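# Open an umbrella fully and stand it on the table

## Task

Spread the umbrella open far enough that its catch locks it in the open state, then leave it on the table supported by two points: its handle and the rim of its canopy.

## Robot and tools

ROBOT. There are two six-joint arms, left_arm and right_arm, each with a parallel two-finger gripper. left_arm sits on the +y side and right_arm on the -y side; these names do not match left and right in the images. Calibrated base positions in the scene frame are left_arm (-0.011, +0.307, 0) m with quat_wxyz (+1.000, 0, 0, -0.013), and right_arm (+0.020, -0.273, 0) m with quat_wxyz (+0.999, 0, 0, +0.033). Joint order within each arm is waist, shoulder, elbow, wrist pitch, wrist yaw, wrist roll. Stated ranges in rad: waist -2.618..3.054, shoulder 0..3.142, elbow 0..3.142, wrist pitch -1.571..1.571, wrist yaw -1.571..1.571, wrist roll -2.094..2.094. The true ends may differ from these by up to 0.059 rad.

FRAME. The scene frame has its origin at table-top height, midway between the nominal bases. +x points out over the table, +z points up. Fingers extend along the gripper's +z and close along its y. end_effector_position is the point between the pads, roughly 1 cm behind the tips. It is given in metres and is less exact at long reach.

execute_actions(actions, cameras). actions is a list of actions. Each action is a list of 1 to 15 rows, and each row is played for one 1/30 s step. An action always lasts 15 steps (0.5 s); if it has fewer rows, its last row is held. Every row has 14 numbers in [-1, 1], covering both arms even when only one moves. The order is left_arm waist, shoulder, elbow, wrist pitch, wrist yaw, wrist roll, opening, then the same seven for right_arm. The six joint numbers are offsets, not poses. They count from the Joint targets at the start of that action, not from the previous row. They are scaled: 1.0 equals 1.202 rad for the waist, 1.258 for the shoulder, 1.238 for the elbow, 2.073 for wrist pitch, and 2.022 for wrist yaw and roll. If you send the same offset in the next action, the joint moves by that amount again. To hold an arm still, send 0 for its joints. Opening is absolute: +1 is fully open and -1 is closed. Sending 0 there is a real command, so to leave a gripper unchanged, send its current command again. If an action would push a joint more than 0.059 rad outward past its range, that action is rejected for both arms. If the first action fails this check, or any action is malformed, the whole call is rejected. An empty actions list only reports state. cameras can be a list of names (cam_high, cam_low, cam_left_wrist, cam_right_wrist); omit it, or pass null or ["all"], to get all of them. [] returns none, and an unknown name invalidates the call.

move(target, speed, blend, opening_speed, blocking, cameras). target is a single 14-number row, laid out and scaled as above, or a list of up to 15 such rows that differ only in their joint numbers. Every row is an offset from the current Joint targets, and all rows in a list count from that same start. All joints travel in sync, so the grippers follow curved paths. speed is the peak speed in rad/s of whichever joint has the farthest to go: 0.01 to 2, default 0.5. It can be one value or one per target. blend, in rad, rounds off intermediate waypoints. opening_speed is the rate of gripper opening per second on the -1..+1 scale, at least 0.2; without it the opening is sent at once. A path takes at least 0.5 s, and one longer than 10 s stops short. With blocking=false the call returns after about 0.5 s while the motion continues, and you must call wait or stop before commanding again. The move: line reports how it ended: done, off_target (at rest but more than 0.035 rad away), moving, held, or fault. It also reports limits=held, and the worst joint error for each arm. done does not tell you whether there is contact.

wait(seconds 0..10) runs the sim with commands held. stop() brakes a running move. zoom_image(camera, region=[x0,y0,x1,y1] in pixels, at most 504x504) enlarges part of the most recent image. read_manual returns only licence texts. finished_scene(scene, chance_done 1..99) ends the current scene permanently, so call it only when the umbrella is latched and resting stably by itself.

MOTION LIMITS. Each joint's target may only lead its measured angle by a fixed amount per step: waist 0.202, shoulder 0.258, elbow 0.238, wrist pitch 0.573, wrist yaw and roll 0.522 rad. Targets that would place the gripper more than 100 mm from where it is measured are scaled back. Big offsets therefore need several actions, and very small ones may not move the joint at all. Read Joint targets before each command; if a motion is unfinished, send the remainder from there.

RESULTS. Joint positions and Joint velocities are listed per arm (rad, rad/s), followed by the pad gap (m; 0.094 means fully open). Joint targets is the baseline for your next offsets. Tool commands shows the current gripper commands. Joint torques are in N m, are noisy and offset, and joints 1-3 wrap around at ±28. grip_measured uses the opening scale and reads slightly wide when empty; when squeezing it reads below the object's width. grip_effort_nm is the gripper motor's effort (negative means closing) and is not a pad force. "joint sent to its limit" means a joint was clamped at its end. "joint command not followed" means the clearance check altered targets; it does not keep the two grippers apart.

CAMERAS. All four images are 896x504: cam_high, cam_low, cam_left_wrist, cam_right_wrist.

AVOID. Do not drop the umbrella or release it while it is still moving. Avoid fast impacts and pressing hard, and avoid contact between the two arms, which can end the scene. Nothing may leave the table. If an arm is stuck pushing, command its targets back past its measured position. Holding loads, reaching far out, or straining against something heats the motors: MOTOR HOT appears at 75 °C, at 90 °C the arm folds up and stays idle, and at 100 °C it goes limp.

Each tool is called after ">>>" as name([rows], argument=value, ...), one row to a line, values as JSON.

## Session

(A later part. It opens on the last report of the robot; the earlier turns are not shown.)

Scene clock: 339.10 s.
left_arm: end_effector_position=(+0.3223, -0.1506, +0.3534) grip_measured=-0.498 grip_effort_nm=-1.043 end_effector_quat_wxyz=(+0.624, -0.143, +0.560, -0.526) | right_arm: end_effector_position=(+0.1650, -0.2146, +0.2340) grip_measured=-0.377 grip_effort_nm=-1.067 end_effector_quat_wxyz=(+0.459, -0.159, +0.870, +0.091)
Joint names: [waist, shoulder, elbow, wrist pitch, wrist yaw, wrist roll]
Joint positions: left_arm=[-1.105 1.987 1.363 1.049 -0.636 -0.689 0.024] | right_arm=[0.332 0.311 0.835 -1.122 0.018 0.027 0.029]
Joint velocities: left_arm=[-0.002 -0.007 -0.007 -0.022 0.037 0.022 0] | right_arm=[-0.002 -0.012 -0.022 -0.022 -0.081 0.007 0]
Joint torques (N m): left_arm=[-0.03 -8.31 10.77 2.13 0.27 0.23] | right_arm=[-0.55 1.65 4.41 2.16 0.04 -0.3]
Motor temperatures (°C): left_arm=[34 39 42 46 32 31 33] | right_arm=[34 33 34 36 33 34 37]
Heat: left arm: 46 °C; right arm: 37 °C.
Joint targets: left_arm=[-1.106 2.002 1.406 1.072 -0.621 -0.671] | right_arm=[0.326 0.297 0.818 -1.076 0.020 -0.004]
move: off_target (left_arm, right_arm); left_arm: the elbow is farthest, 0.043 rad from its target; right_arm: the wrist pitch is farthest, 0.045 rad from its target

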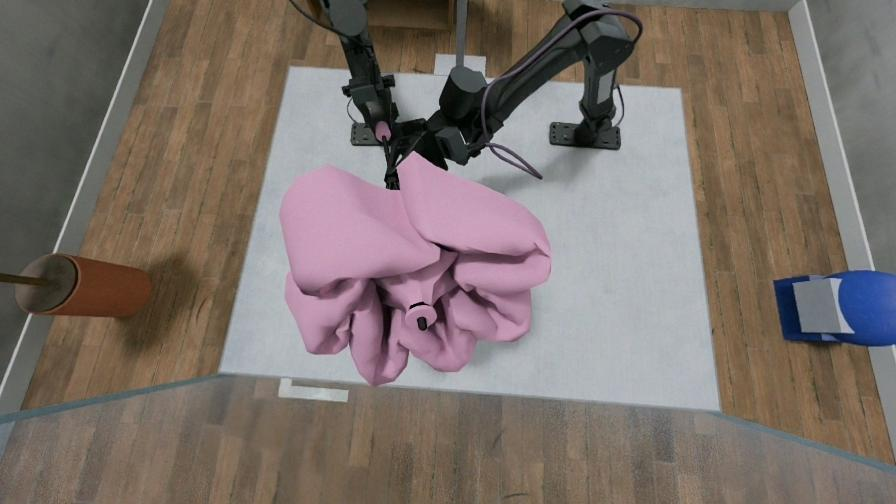

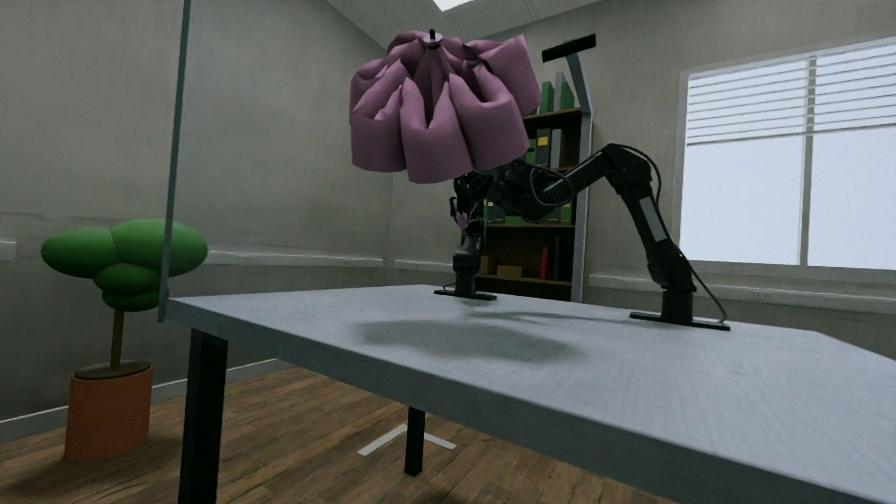

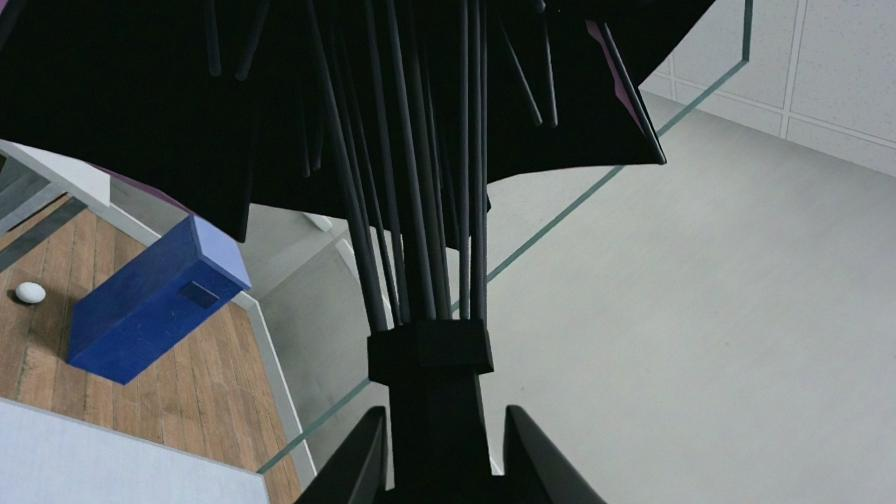

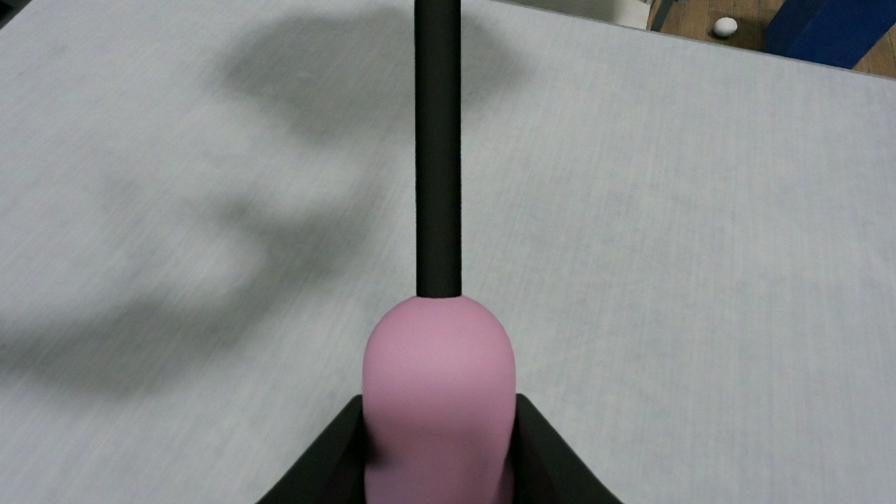

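>>> move([
  [0.0740,-0.0143,0.0711,-0.0661,0.0401,-0.0262,-0.7,0,0,0,0,0,0,-0.6],
  [0.1431,-0.0111,0.1640,-0.1293,0.0781,-0.0450,-0.7,0,0,0,0,0,0,-0.6],
], speed=0.14, blend=[0.03, 0], cameras=["cam_high", "cam_left_wrist", "cam_right_wrist"])

Scene clock: 367.10 s.
left_arm: end_effector_position=(+0.3887, -0.1325, +0.4008) grip_measured=-0.498 grip_effort_nm=-1.038 end_effector_quat_wxyz=(+0.621, -0.132, +0.561, -0.531) | right_arm: end_effector_position=(+0.1689, -0.2154, +0.2392) grip_measured=-0.377 grip_effort_nm=-1.062 end_effector_quat_wxyz=(+0.470, -0.154, +0.864, +0.088)
Joint names: [waist, shoulder, elbow, wrist pitch, wrist yaw, wrist roll]
Joint positions: left_arm=[-0.942 1.987 1.567 0.805 -0.461 -0.761 0.024] | right_arm=[0.327 0.311 0.835 -1.097 0.027 0.026 0.029]
Joint velocities: left_arm=[-0.002 0.002 0.022 -0.022 0.007 -0.022 -0.001] | right_arm=[-0.002 -0.022 -0.017 0.007 -0.037 -0.022 0]
Joint torques (N m): left_arm=[0.73 -9.63 11.12 2.02 0.06 0.04] | right_arm=[-0.13 1.66 4.45 1.94 -0.06 -0.29]
Motor temperatures (°C): left_arm=[34 39 42 47 32 31 33] | right_arm=[34 33 34 41 33 34 37]
Heat: left arm: 47 °C; right arm: 41 °C.
Joint targets: left_arm=[-0.934 1.988 1.609 0.804 -0.463 -0.762] | right_arm=[0.326 0.297 0.818 -1.077 0.020 -0.004]
move: off_target (left_arm); left_arm: the elbow is farthest, 0.043 rad from its target
Images, in order (width x height): cam_high 896x504, cam_left_wrist 896x504, cam_right_wrist 896x504.

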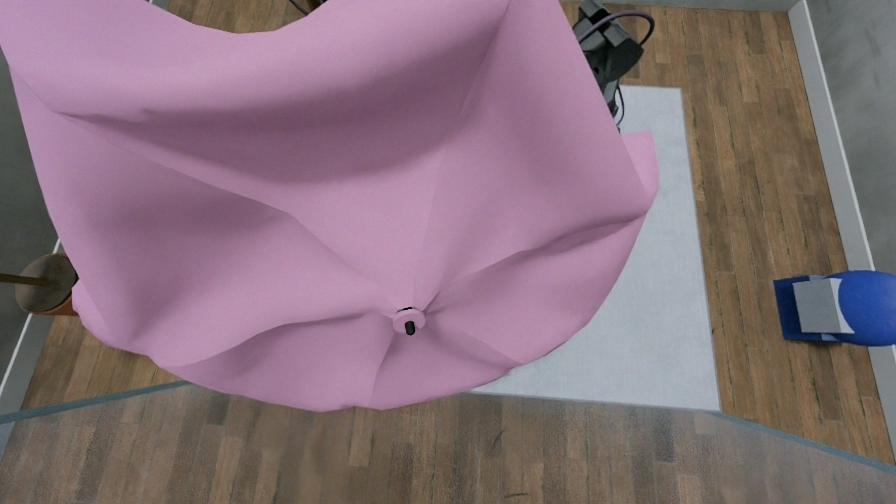

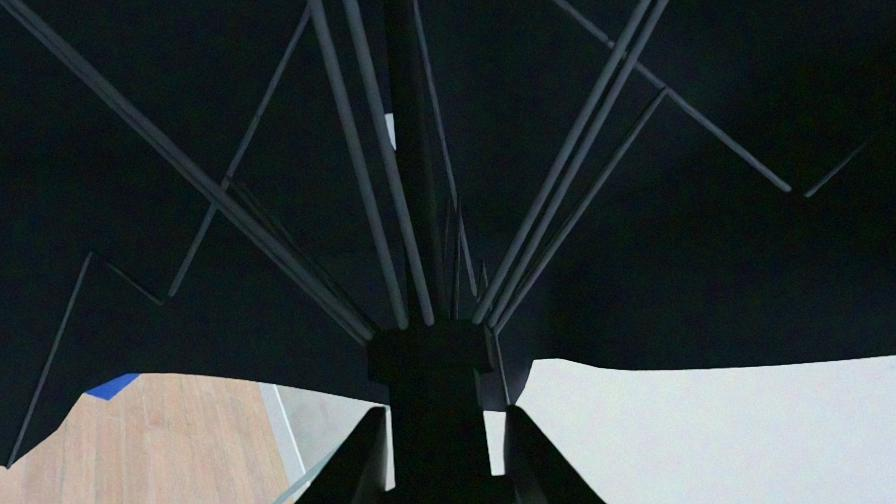

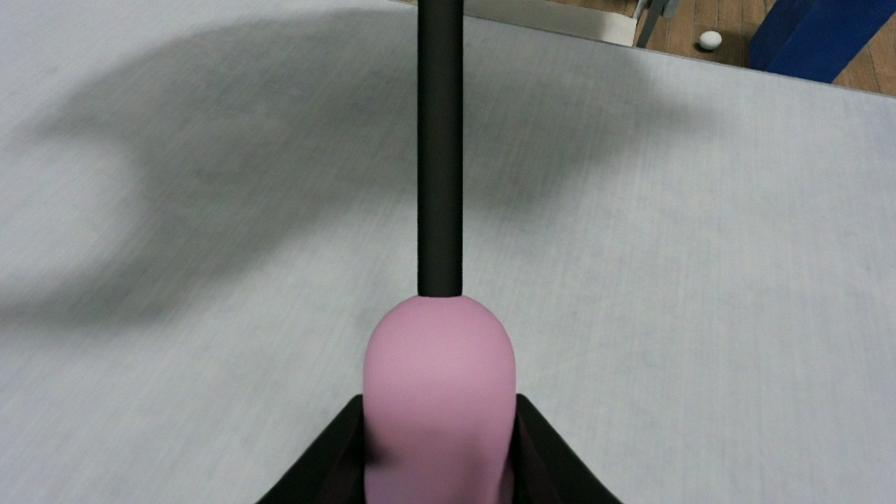

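>>> move([
  [0.0666,0.0223,0.1187,-0.0642,0.0366,-0.0168,-0.7,0,0,0,0,0,0,-0.6],
  [0.1090,0.0509,0.2181,-0.1095,0.0598,-0.0272,-0.7,0,0,0,0,0,0,-0.6],
], speed=0.12, blend=[0.03, 0], cameras=["cam_high", "cam_low", "cam_left_wrist", "cam_right_wrist"])

Scene clock: 374.50 s.
left_arm: end_effector_position=(+0.4260, -0.1327, +0.4407) grip_measured=-0.501 grip_effort_nm=-1.038 end_effector_quat_wxyz=(+0.602, -0.101, +0.579, -0.540) | right_arm: end_effector_position=(+0.1750, -0.2150, +0.2487) grip_measured=-0.377 grip_effort_nm=-1.062 end_effector_quat_wxyz=(+0.489, -0.139, +0.856, +0.094)
Joint names: [waist, shoulder, elbow, wrist pitch, wrist yaw, wrist roll]
Joint positions: left_arm=[-0.849 2.031 1.822 0.538 -0.3 -0.803 0.023] | right_arm=[0.326 0.311 0.835 -1.053 0.037 0.05 0.029]
Joint velocities: left_arm=[-0.012 0.002 -0.002 0.066 -0.022 0.007 0] | right_arm=[0.012 -0.002 0.012 -0.037 -0.081 0.022 -0.001]
Joint torques (N m): left_arm=[4.03 -8.72 12.45 2.54 -0.35 -0.12] | right_arm=[0.05 1.62 4.44 1.57 -0.17 -0.51]
Motor temperatures (°C): left_arm=[34 39 43 47 32 31 33] | right_arm=[34 33 34 41 33 34 37]
Heat: left arm: 47 °C; right arm: 41 °C.
Joint targets: left_arm=[-0.803 2.052 1.879 0.577 -0.342 -0.817] | right_arm=[0.326 0.297 0.818 -1.077 0.020 -0.004]
move: off_target (left_arm, right_arm); left_arm: the elbow is farthest, 0.057 rad from its target; right_arm: the wrist roll is farthest, 0.054 rad from its target

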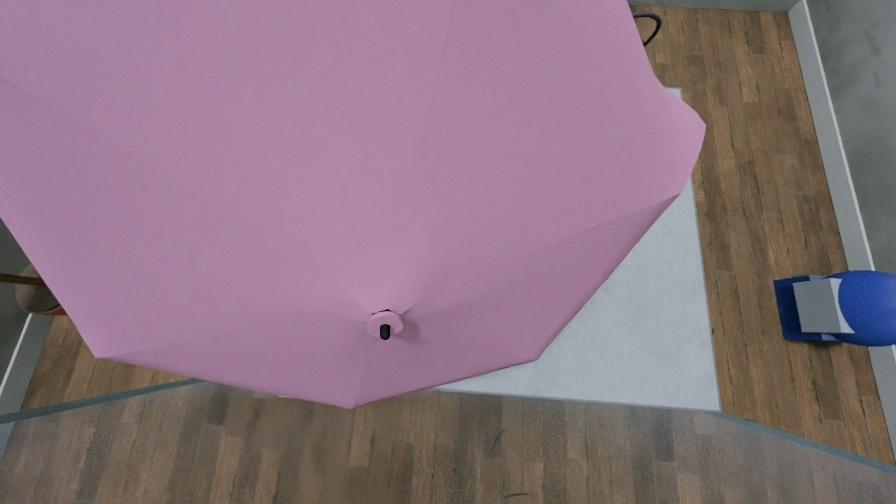

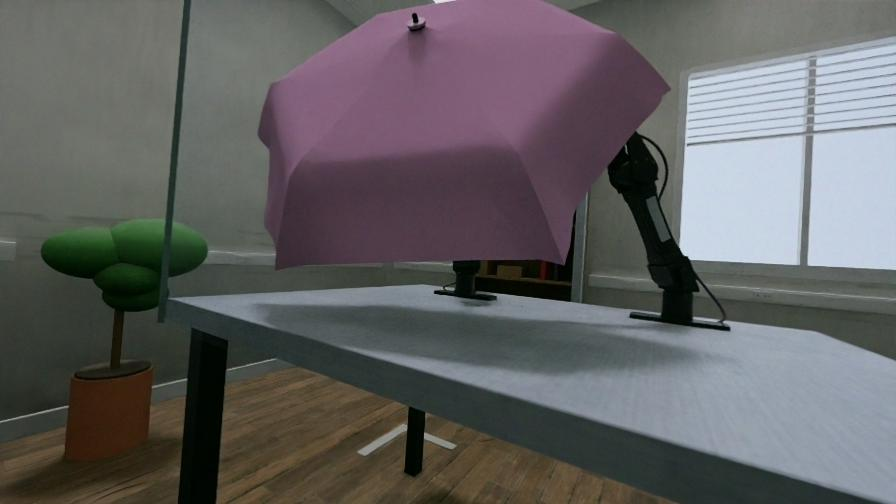

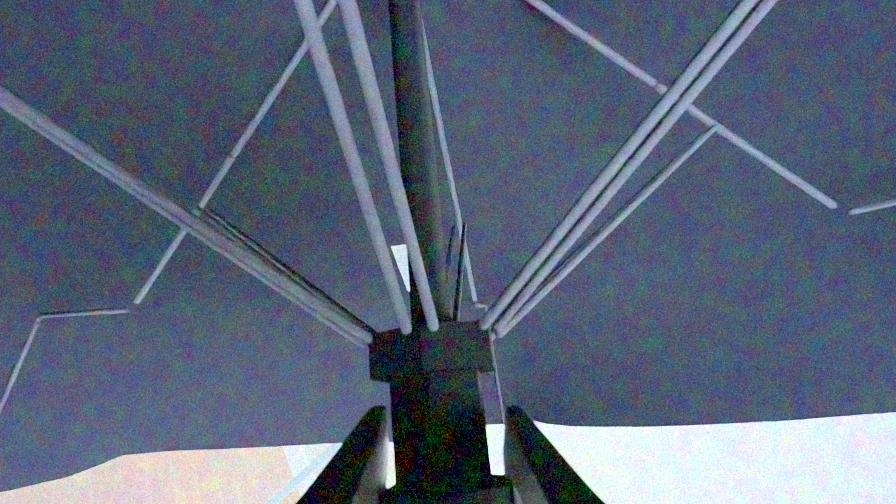

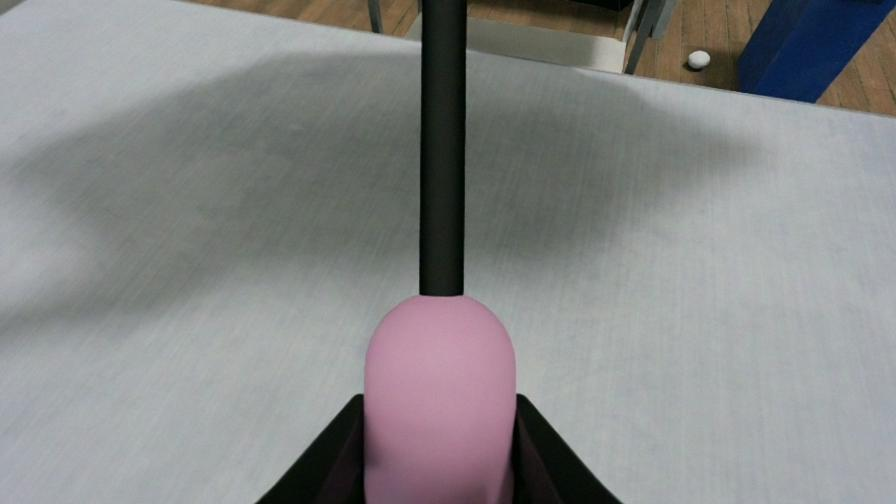

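>>> move([
  [0.0420,0.0226,0.0731,-0.0287,0.0124,-0.0047,-0.7,0,-0.0338,-0.0129,-0.0128,0,0,-0.6],
  [0.0840,0.0453,0.1462,-0.0574,0.0247,-0.0094,-0.7,0,-0.0676,-0.0258,-0.0256,0,0,-0.6],
], speed=0.1, blend=[0.03, 0], cameras=["cam_low", "cam_left_wrist", "cam_right_wrist"])

Scene clock: 393.87 s.
left_arm: end_effector_position=(+0.4417, -0.1373, +0.4629) grip_measured=-0.513 grip_effort_nm=-1.028 end_effector_quat_wxyz=(+0.580, -0.067, +0.588, -0.560) | right_arm: end_effector_position=(+0.1733, -0.2156, +0.2648) grip_measured=-0.377 grip_effort_nm=-1.053 end_effector_quat_wxyz=(+0.537, -0.128, +0.827, +0.109)
Joint names: [waist, shoulder, elbow, wrist pitch, wrist yaw, wrist roll]
Joint positions: left_arm=[-0.796 2.083 1.999 0.393 -0.159 -0.83 0.023] | right_arm=[0.326 0.235 0.813 -0.989 0.036 0.063 0.029]
Joint velocities: left_arm=[0.012 -0.007 -0.017 0.007 -0.007 -0.007 -0.001] | right_arm=[-0.012 0.002 -0.002 -0.022 0.007 -0.007 -0.001]
Joint torques (N m): left_arm=[8.2 -8.68 12.72 2.86 -1.29 -0.02] | right_arm=[0.03 1.32 3.52 0.59 -0.15 -0.64]
Motor temperatures (°C): left_arm=[34 40 44 49 32 31 34] | right_arm=[34 33 34 40 33 35 37]
Heat: left arm: 49 °C; right arm: 40 °C.
Joint targets: left_arm=[-0.702 2.109 2.060 0.458 -0.292 -0.836] | right_arm=[0.326 0.212 0.786 -1.130 0.020 -0.004]
move: off_target (left_arm, right_arm); left_arm: the wrist yaw is farthest, 0.133 rad from its target; right_arm: the wrist pitch is farthest, 0.141 rad from its target
Images, in order (width x height): cam_low 896x504, cam_left_wrist 896x504, cam_right_wrist 896x504.

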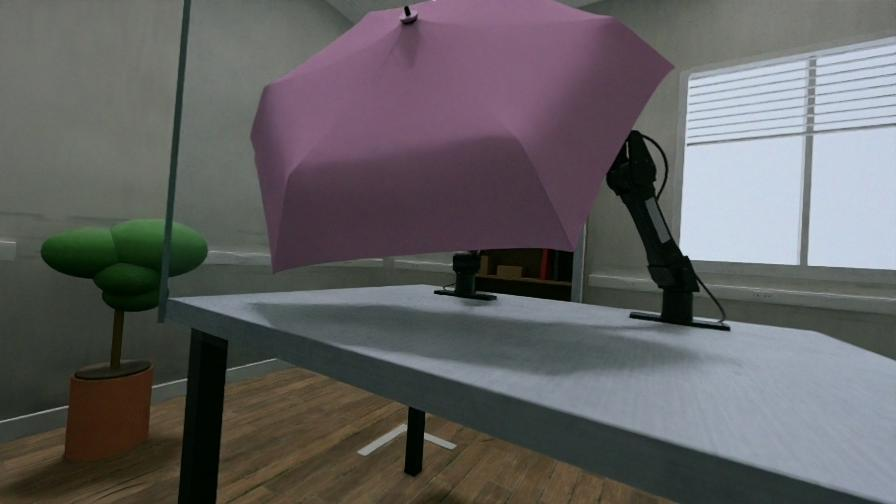

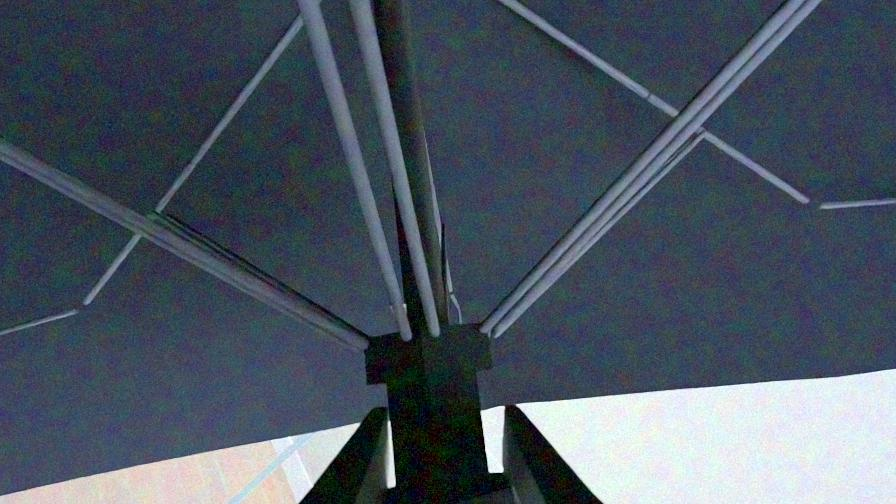

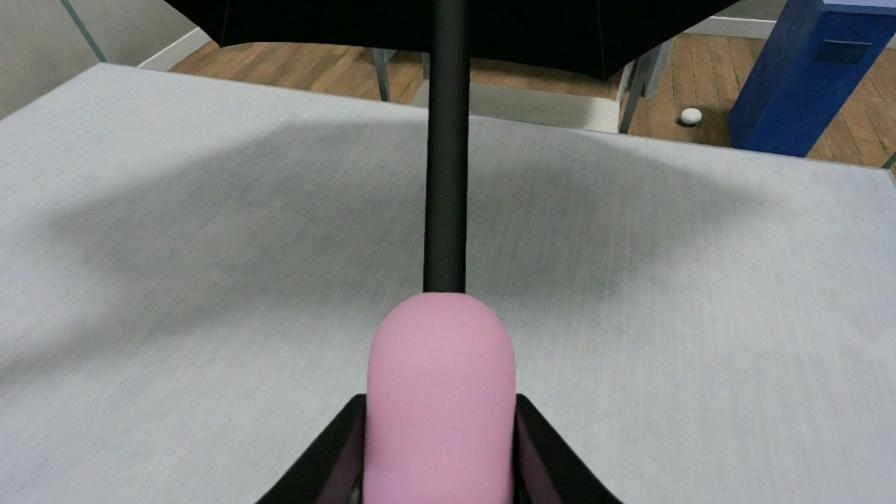

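>>> move([
  [0.0300,0.0405,0.0711,0.0294,-0.0885,-0.0094,-0.7,0,0,0,-0.1061,0,0,-0.6],
], speed=0.12, cameras=["cam_low", "cam_left_wrist", "cam_right_wrist"])

Scene clock: 447.10 s.
left_arm: end_effector_position=(+0.4605, -0.1477, +0.4253) grip_measured=-0.513 grip_effort_nm=-1.043 end_effector_quat_wxyz=(+0.560, -0.095, +0.611, -0.551) | right_arm: end_effector_position=(+0.1632, -0.2247, +0.2401) grip_measured=-0.377 grip_effort_nm=-1.062 end_effector_quat_wxyz=(+0.492, -0.121, +0.857, +0.090)
Joint names: [waist, shoulder, elbow, wrist pitch, wrist yaw, wrist roll]
Joint positions: left_arm=[-0.794 2.151 2.02 0.372 -0.192 -0.885 0.023] | right_arm=[0.323 0.235 0.813 -1.101 0.059 0.074 0.029]
Joint velocities: left_arm=[0.007 -0.007 -0.002 0.037 0.051 0.037 0] | right_arm=[0.017 -0.012 -0.002 0.037 -0.081 -0.051 0]
Joint torques (N m): left_arm=[6.95 -10.65 14.41 3.18 -1.67 0.25] | right_arm=[0.27 1.37 3.44 -0.48 -0.4 -0.75]
Motor temperatures (°C): left_arm=[36 39 48 56 35 31 34] | right_arm=[34 33 33 36 33 35 38]
Heat: left arm: 56 °C; right arm: 38 °C.
Joint targets: left_arm=[-0.715 2.156 2.099 0.463 -0.365 -0.866] | right_arm=[0.326 0.212 0.786 -1.350 0.020 -0.004]
move: off_target (left_arm, right_arm); left_arm: the wrist yaw is farthest, 0.279 rad from its target; right_arm: the wrist pitch is farthest, 0.249 rad from its target
Images, in order (width x height): cam_low 896x504, cam_left_wrist 896x504, cam_right_wrist 896x504.

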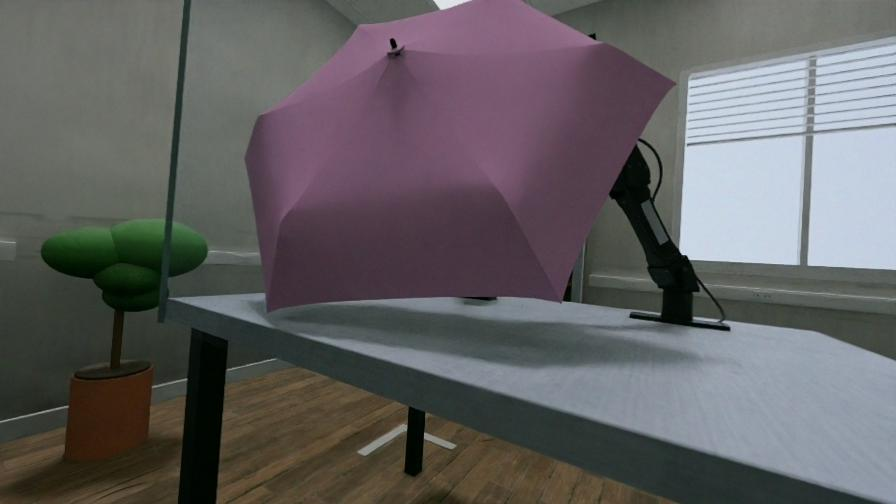

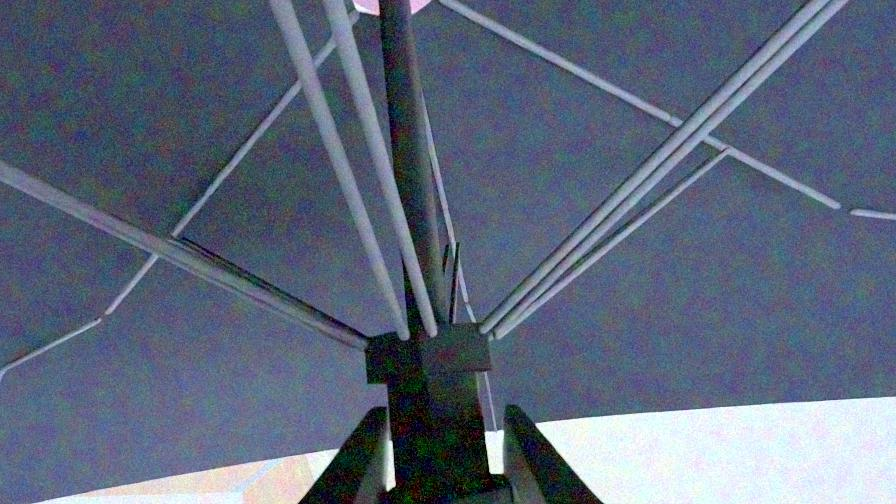

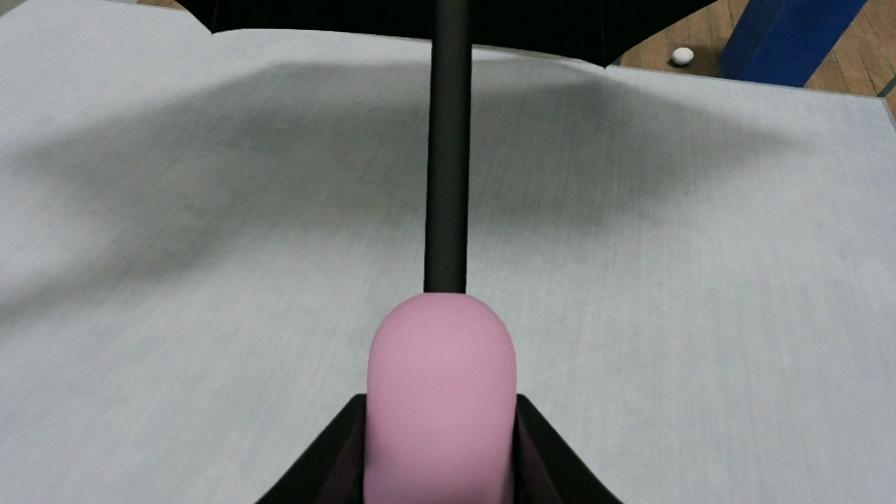

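>>> move([
  [0,0,0,0,0,0,-0.7,0,-0.0994,-0.0234,-0.0463,0,0,-0.6],
], speed=0.12, cameras=["cam_left_wrist", "cam_right_wrist"])

Scene clock: 468.10 s.
left_arm: end_effector_position=(+0.4632, -0.1442, +0.4287) grip_measured=-0.513 grip_effort_nm=-1.033 end_effector_quat_wxyz=(+0.562, -0.098, +0.609, -0.550) | right_arm: end_effector_position=(+0.1440, -0.2311, +0.2269) grip_measured=-0.377 grip_effort_nm=-1.057 end_effector_quat_wxyz=(+0.500, -0.125, +0.852, +0.094)
Joint names: [waist, shoulder, elbow, wrist pitch, wrist yaw, wrist roll]
Joint positions: left_arm=[-0.788 2.151 2.03 0.366 -0.193 -0.887 0.023] | right_arm=[0.323 0.113 0.78 -1.172 0.051 0.068 0.029]
Joint velocities: left_arm=[-0.002 0.022 0.002 -0.051 0.022 0.022 0.001] | right_arm=[-0.022 0.007 0.007 -0.022 0.022 0.051 -0.001]
Joint torques (N m): left_arm=[6.42 -10.69 13.57 3.25 -1.68 0.28] | right_arm=[0.29 1.58 3.4 -0.69 -0.32 -0.67]
Motor temperatures (°C): left_arm=[36 41 46 60 36 31 34] | right_arm=[34 33 33 36 33 36 38]
Heat: left arm: 60 °C; right arm: 38 °C.
Joint targets: left_arm=[-0.715 2.156 2.099 0.463 -0.365 -0.866] | right_arm=[0.326 0.087 0.757 -1.446 0.020 -0.004]
move: off_target (left_arm, right_arm); left_arm: the wrist yaw is farthest, 0.172 rad from its target; right_arm: the wrist pitch is farthest, 0.274 rad from its target
Images, in order (width x height): cam_left_wrist 896x504, cam_right_wrist 896x504.

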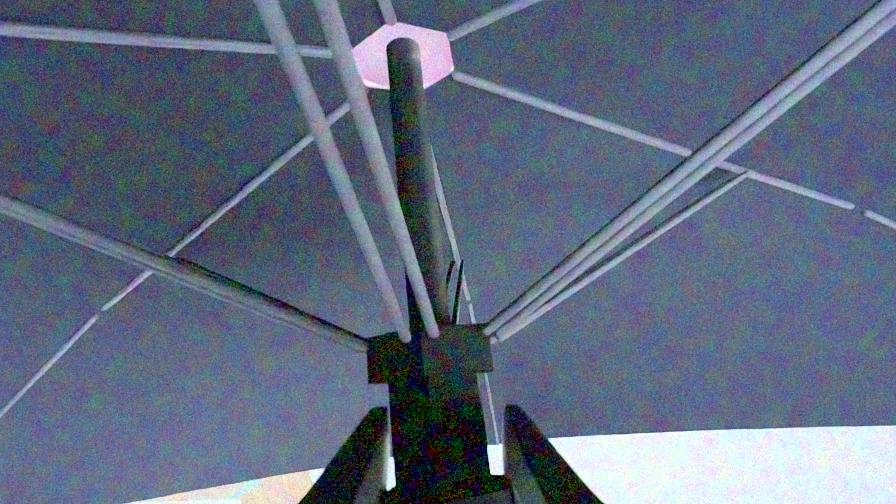

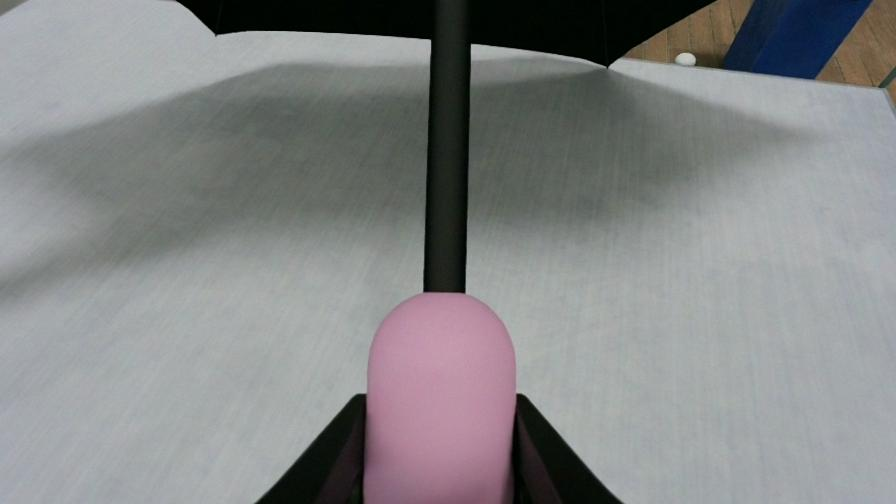

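>>> move([
  [0,0,0,0,0,0,-0.7,0,-0.0596,-0.0073,-0.0314,0,0,-0.6],
], speed=0.1, cameras=["cam_left_wrist", "cam_right_wrist"])

Scene clock: 472.60 s.
left_arm: end_effector_position=(+0.4530, -0.1567, +0.4262) grip_measured=-0.513 grip_effort_nm=-1.043 end_effector_quat_wxyz=(+0.548, -0.081, +0.616, -0.560) | right_arm: end_effector_position=(+0.1337, -0.2382, +0.2205) grip_measured=-0.377 grip_effort_nm=-1.062 end_effector_quat_wxyz=(+0.508, -0.120, +0.848, +0.089)
Joint names: [waist, shoulder, elbow, wrist pitch, wrist yaw, wrist roll]
Joint positions: left_arm=[-0.803 2.151 2.03 0.355 -0.158 -0.889 0.023] | right_arm=[0.323 0.04 0.768 -1.217 0.066 0.069 0.029]
Joint velocities: left_arm=[-0.002 0.007 -0.002 -0.095 -0.007 0.022 0] | right_arm=[-0.007 0.007 0.007 -0.022 -0.022 -0.022 -0.001]
Joint torques (N m): left_arm=[7.05 -10.73 13.05 3.28 -1.85 0.28] | right_arm=[0.32 1.72 3.33 -0.88 -0.49 -0.71]
Motor temperatures (°C): left_arm=[36 41 47 60 36 31 34] | right_arm=[34 33 33 36 33 36 38]
Heat: left arm: 60 °C; right arm: 38 °C.
Joint targets: left_arm=[-0.723 2.156 2.093 0.454 -0.346 -0.868] | right_arm=[0.326 0.012 0.748 -1.511 0.020 -0.004]
move: off_target (left_arm, right_arm); left_arm: the wrist yaw is farthest, 0.207 rad from its target; right_arm: the wrist pitch is farthest, 0.294 rad from its target
Images, in order (width x height): cam_left_wrist 896x504, cam_right_wrist 896x504.

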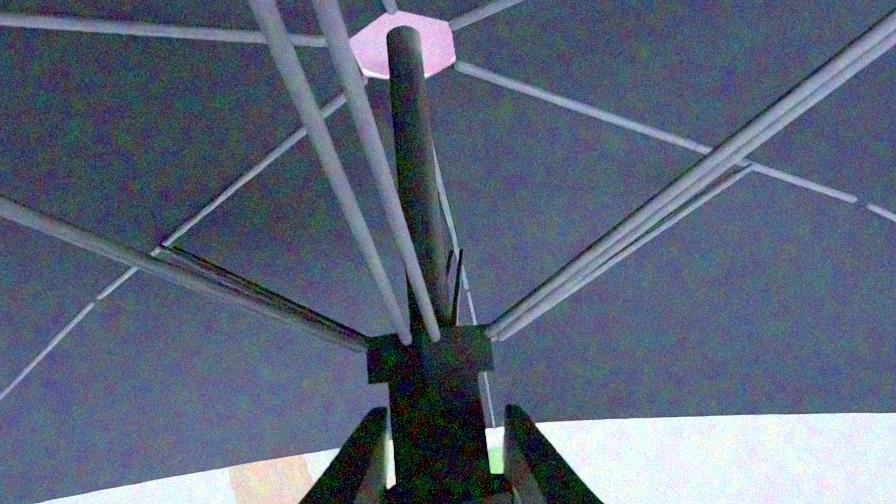

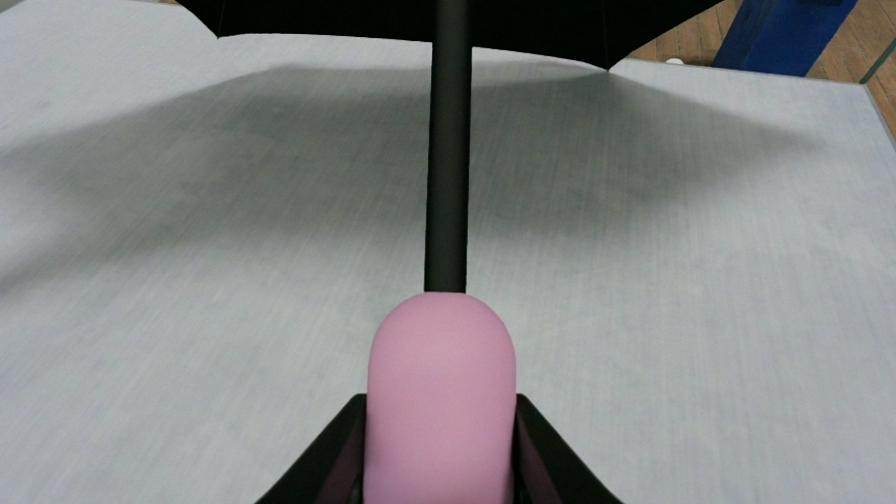

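>>> move([
  [-0.0641,0.0072,-0.0170,-0.0381,0.0930,-0.0104,-0.7,-0.0067,0.0103,0.0032,0.1524,0.0297,0.0292,-0.6],
], speed=0.12, cameras=["cam_low", "cam_left_wrist", "cam_right_wrist"])

Scene clock: 483.33 s.
left_arm: end_effector_position=(+0.4501, -0.1606, +0.4249) grip_measured=-0.513 grip_effort_nm=-1.048 end_effector_quat_wxyz=(+0.539, -0.076, +0.619, -0.566) | right_arm: end_effector_position=(+0.1346, -0.2392, +0.2214) grip_measured=-0.377 grip_effort_nm=-1.067 end_effector_quat_wxyz=(+0.510, -0.112, +0.848, +0.090)
Joint names: [waist, shoulder, elbow, wrist pitch, wrist yaw, wrist roll]
Joint positions: left_arm=[-0.806 2.151 2.03 0.349 -0.14 -0.9 0.023] | right_arm=[0.322 0.04 0.768 -1.213 0.072 0.081 0.029]
Joint velocities: left_arm=[-0.007 -0.012 0.002 -0.007 -0.007 -0.037 -0.001] | right_arm=[-0.017 -0.007 0.012 0.007 -0.022 -0.037 -0.001]
Joint torques (N m): left_arm=[0.55 -10.09 11.29 2.51 -0.18 0.16] | right_arm=[-0.4 2.7 3.64 1.98 0.11 -0.25]
Motor temperatures (°C): left_arm=[36 41 47 61 37 31 34] | right_arm=[34 33 33 36 33 36 38]
Heat: left arm: 61 °C; right arm: 38 °C.
Joint targets: left_arm=[-0.800 2.165 2.072 0.374 -0.158 -0.889] | right_arm=[0.318 0.025 0.752 -1.195 0.080 0.055]
move: off_target (left_arm); left_arm: the elbow is farthest, 0.042 rad from its target
Images, in order (width x height): cam_low 896x504, cam_left_wrist 896x504, cam_right_wrist 896x504.

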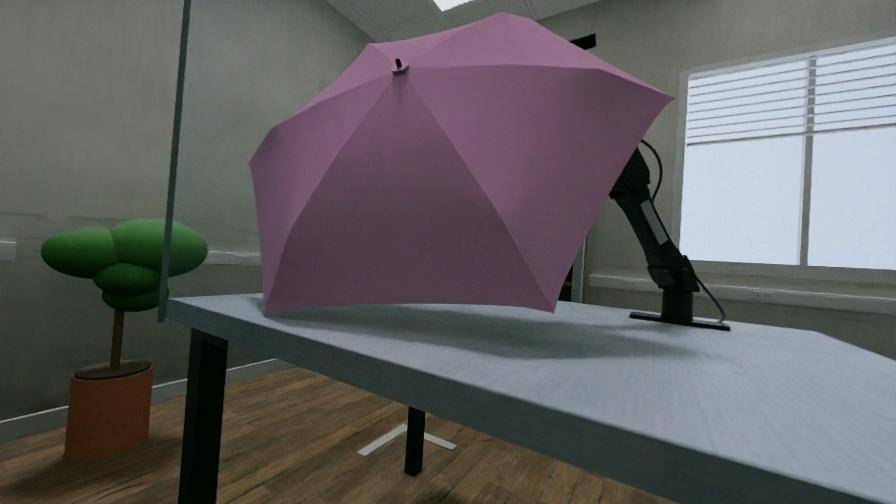

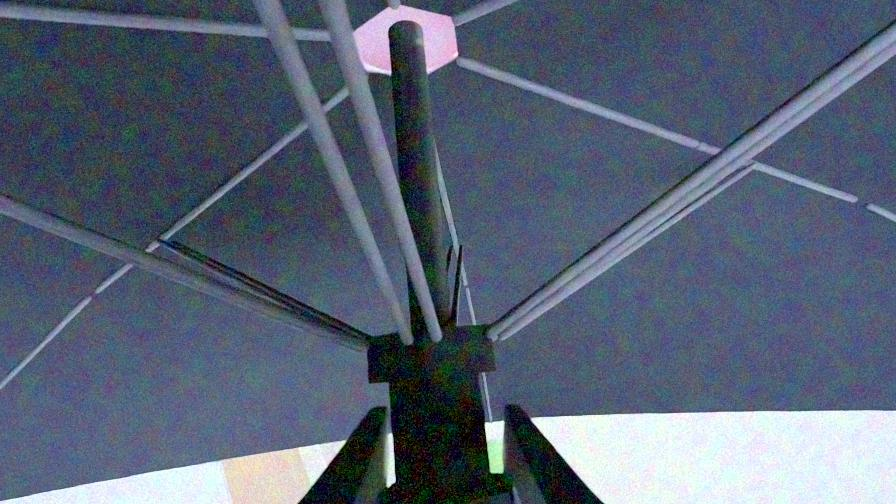

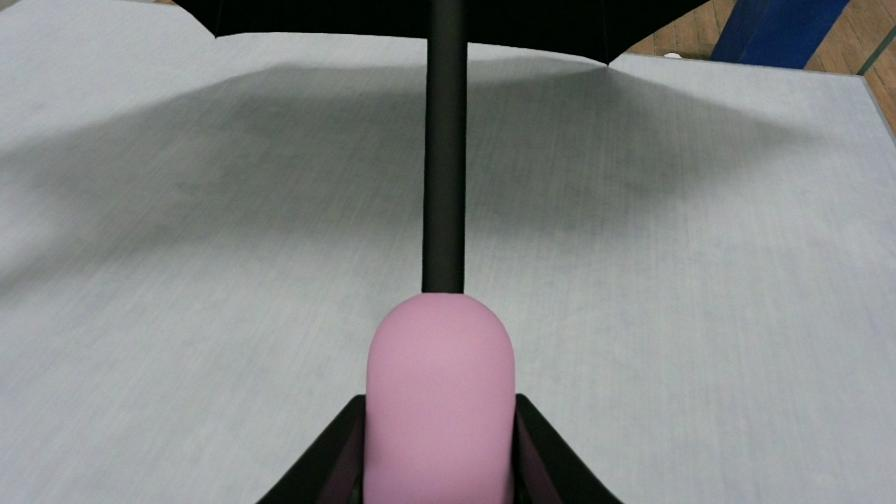

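>>> move([
  [0,0,0,0,0,0,-0.7,0,0,0,0,0,0,-0.25],
], opening_speed=0.25, cameras=["cam_left_wrist", "cam_right_wrist"])

>>> move([
  [0,0,0,0,0,0,-0.7,0,0,0,0,0,0,0.8],
], opening_speed=0.6, cameras=["cam_low", "cam_left_wrist", "cam_right_wrist"])

Scene clock: 532.47 s.
left_arm: end_effector_position=(+0.4510, -0.1597, +0.4241) grip_measured=-0.513 grip_effort_nm=-1.038 end_effector_quat_wxyz=(+0.543, -0.076, +0.620, -0.561) | right_arm: end_effector_position=(+0.1348, -0.2391, +0.2219) grip_measured=-0.252 grip_effort_nm=0.081 end_effector_quat_wxyz=(+0.511, -0.118, +0.847, +0.087)
Joint names: [waist, shoulder, elbow, wrist pitch, wrist yaw, wrist roll]
Joint positions: left_arm=[-0.806 2.151 2.03 0.346 -0.147 -0.89 0.023] | right_arm=[0.322 0.04 0.768 -1.21 0.072 0.067 0.035]
Joint velocities: left_arm=[-0.002 0.017 0.012 -0.007 -0.037 0.022 0] | right_arm=[-0.022 -0.012 -0.007 -0.037 -0.037 -0.022 0]
Joint torques (N m): left_arm=[0.57 -10.1 11.3 2.54 -0.11 0.06] | right_arm=[-0.4 2.7 3.7 1.96 0.11 -0.11]
Motor temperatures (°C): left_arm=[35 41 45 59 34 31 34] | right_arm=[34 33 33 42 33 35 38]
Heat: left arm: 59 °C; right arm: 42 °C.
Joint targets: left_arm=[-0.800 2.165 2.072 0.374 -0.158 -0.889] | right_arm=[0.318 0.025 0.752 -1.195 0.080 0.055]
move: off_target (left_arm); left_arm: the elbow is farthest, 0.042 rad from its target
Images, in order (width x height): cam_left_wrist 896x504, cam_right_wrist 896x504.

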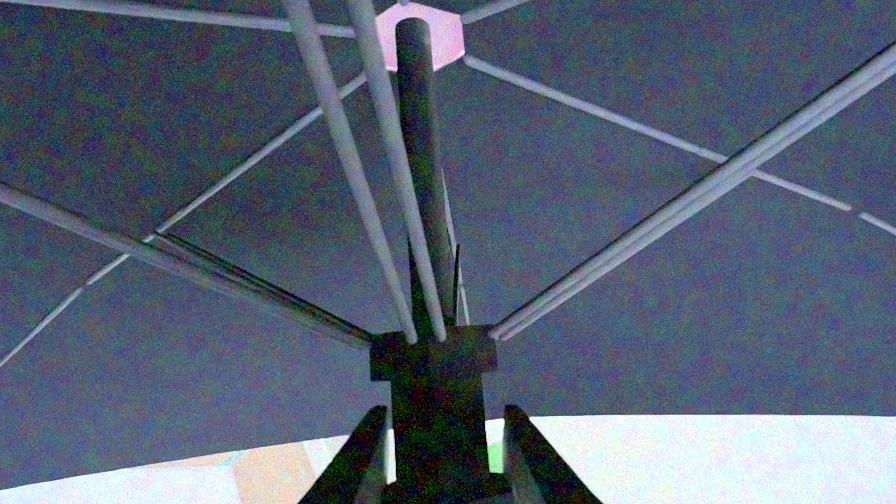

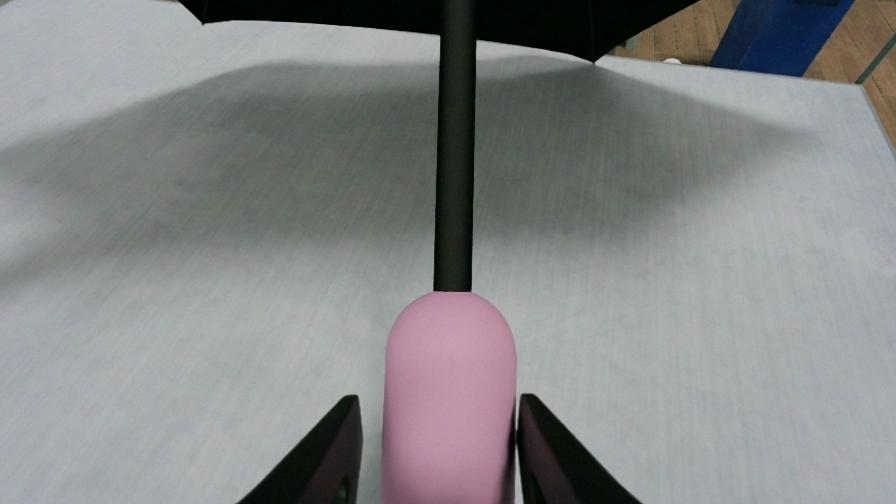

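Scene clock: 534.43 s.
left_arm: end_effector_position=(+0.4513, -0.1594, +0.4241) grip_measured=-0.513 grip_effort_nm=-1.043 end_effector_quat_wxyz=(+0.544, -0.077, +0.620, -0.561) | right_arm: end_effector_position=(+0.1348, -0.2391, +0.2219) grip_measured=+0.798 grip_effort_nm=0.085 end_effector_quat_wxyz=(+0.511, -0.119, +0.847, +0.086)
Joint names: [waist, shoulder, elbow, wrist pitch, wrist yaw, wrist roll]
Joint positions: left_arm=[-0.806 2.151 2.03 0.346 -0.15 -0.89 0.023] | right_arm=[0.322 0.04 0.768 -1.21 0.072 0.066 0.084]
Joint velocities: left_arm=[-0.012 0.012 -0.007 0.066 -0.007 0.051 -0.001] | right_arm=[0.012 -0.002 0.007 0.007 0.007 0.007 0.001]
Joint torques (N m): left_arm=[0.55 -10.1 11.28 2.54 -0.09 0.05] | right_arm=[-0.35 2.71 3.67 1.95 0.12 -0.09]
Motor temperatures (°C): left_arm=[35 41 45 58 34 31 34] | right_arm=[34 33 33 43 33 35 38]
Heat: left arm: 58 °C; right arm: 43 °C.
Joint targets: left_arm=[-0.800 2.165 2.072 0.375 -0.158 -0.889] | right_arm=[0.318 0.025 0.752 -1.195 0.080 0.055]
move: off_target (left_arm); left_arm: the elbow is farthest, 0.042 rad from its target
Images, in order (width x height): cam_low 896x504, cam_left_wrist 896x504, cam_right_wrist 896x504.

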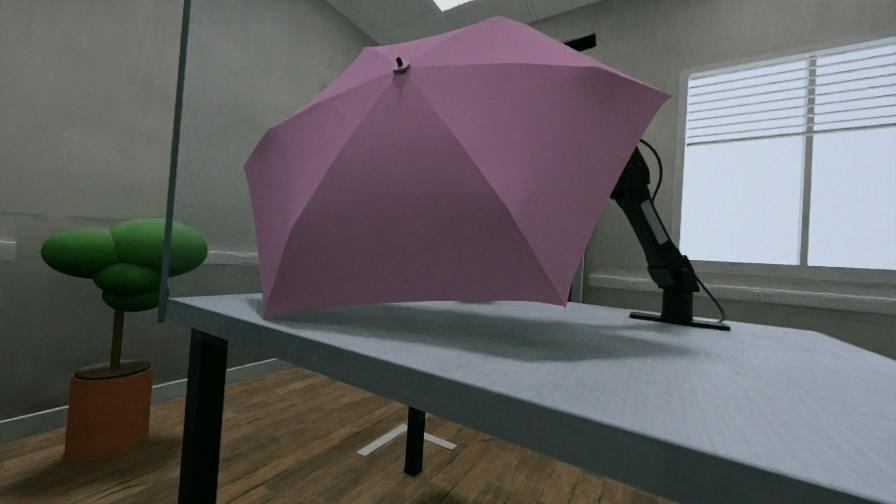

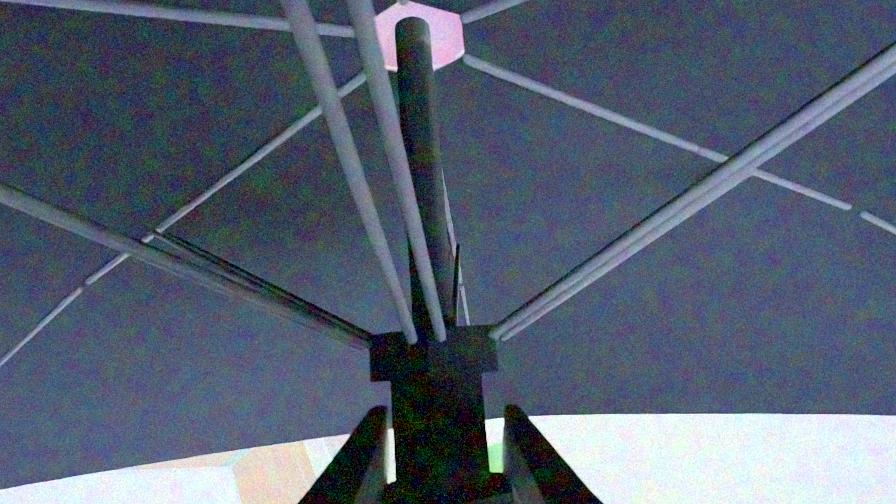

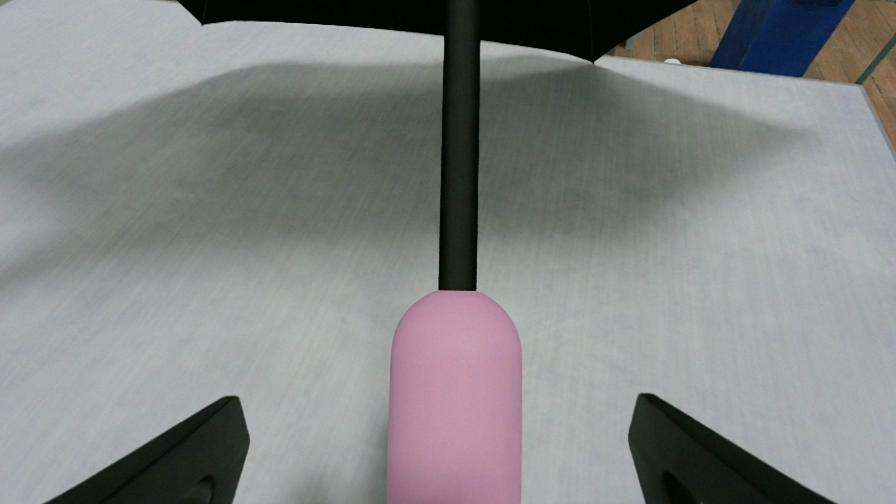

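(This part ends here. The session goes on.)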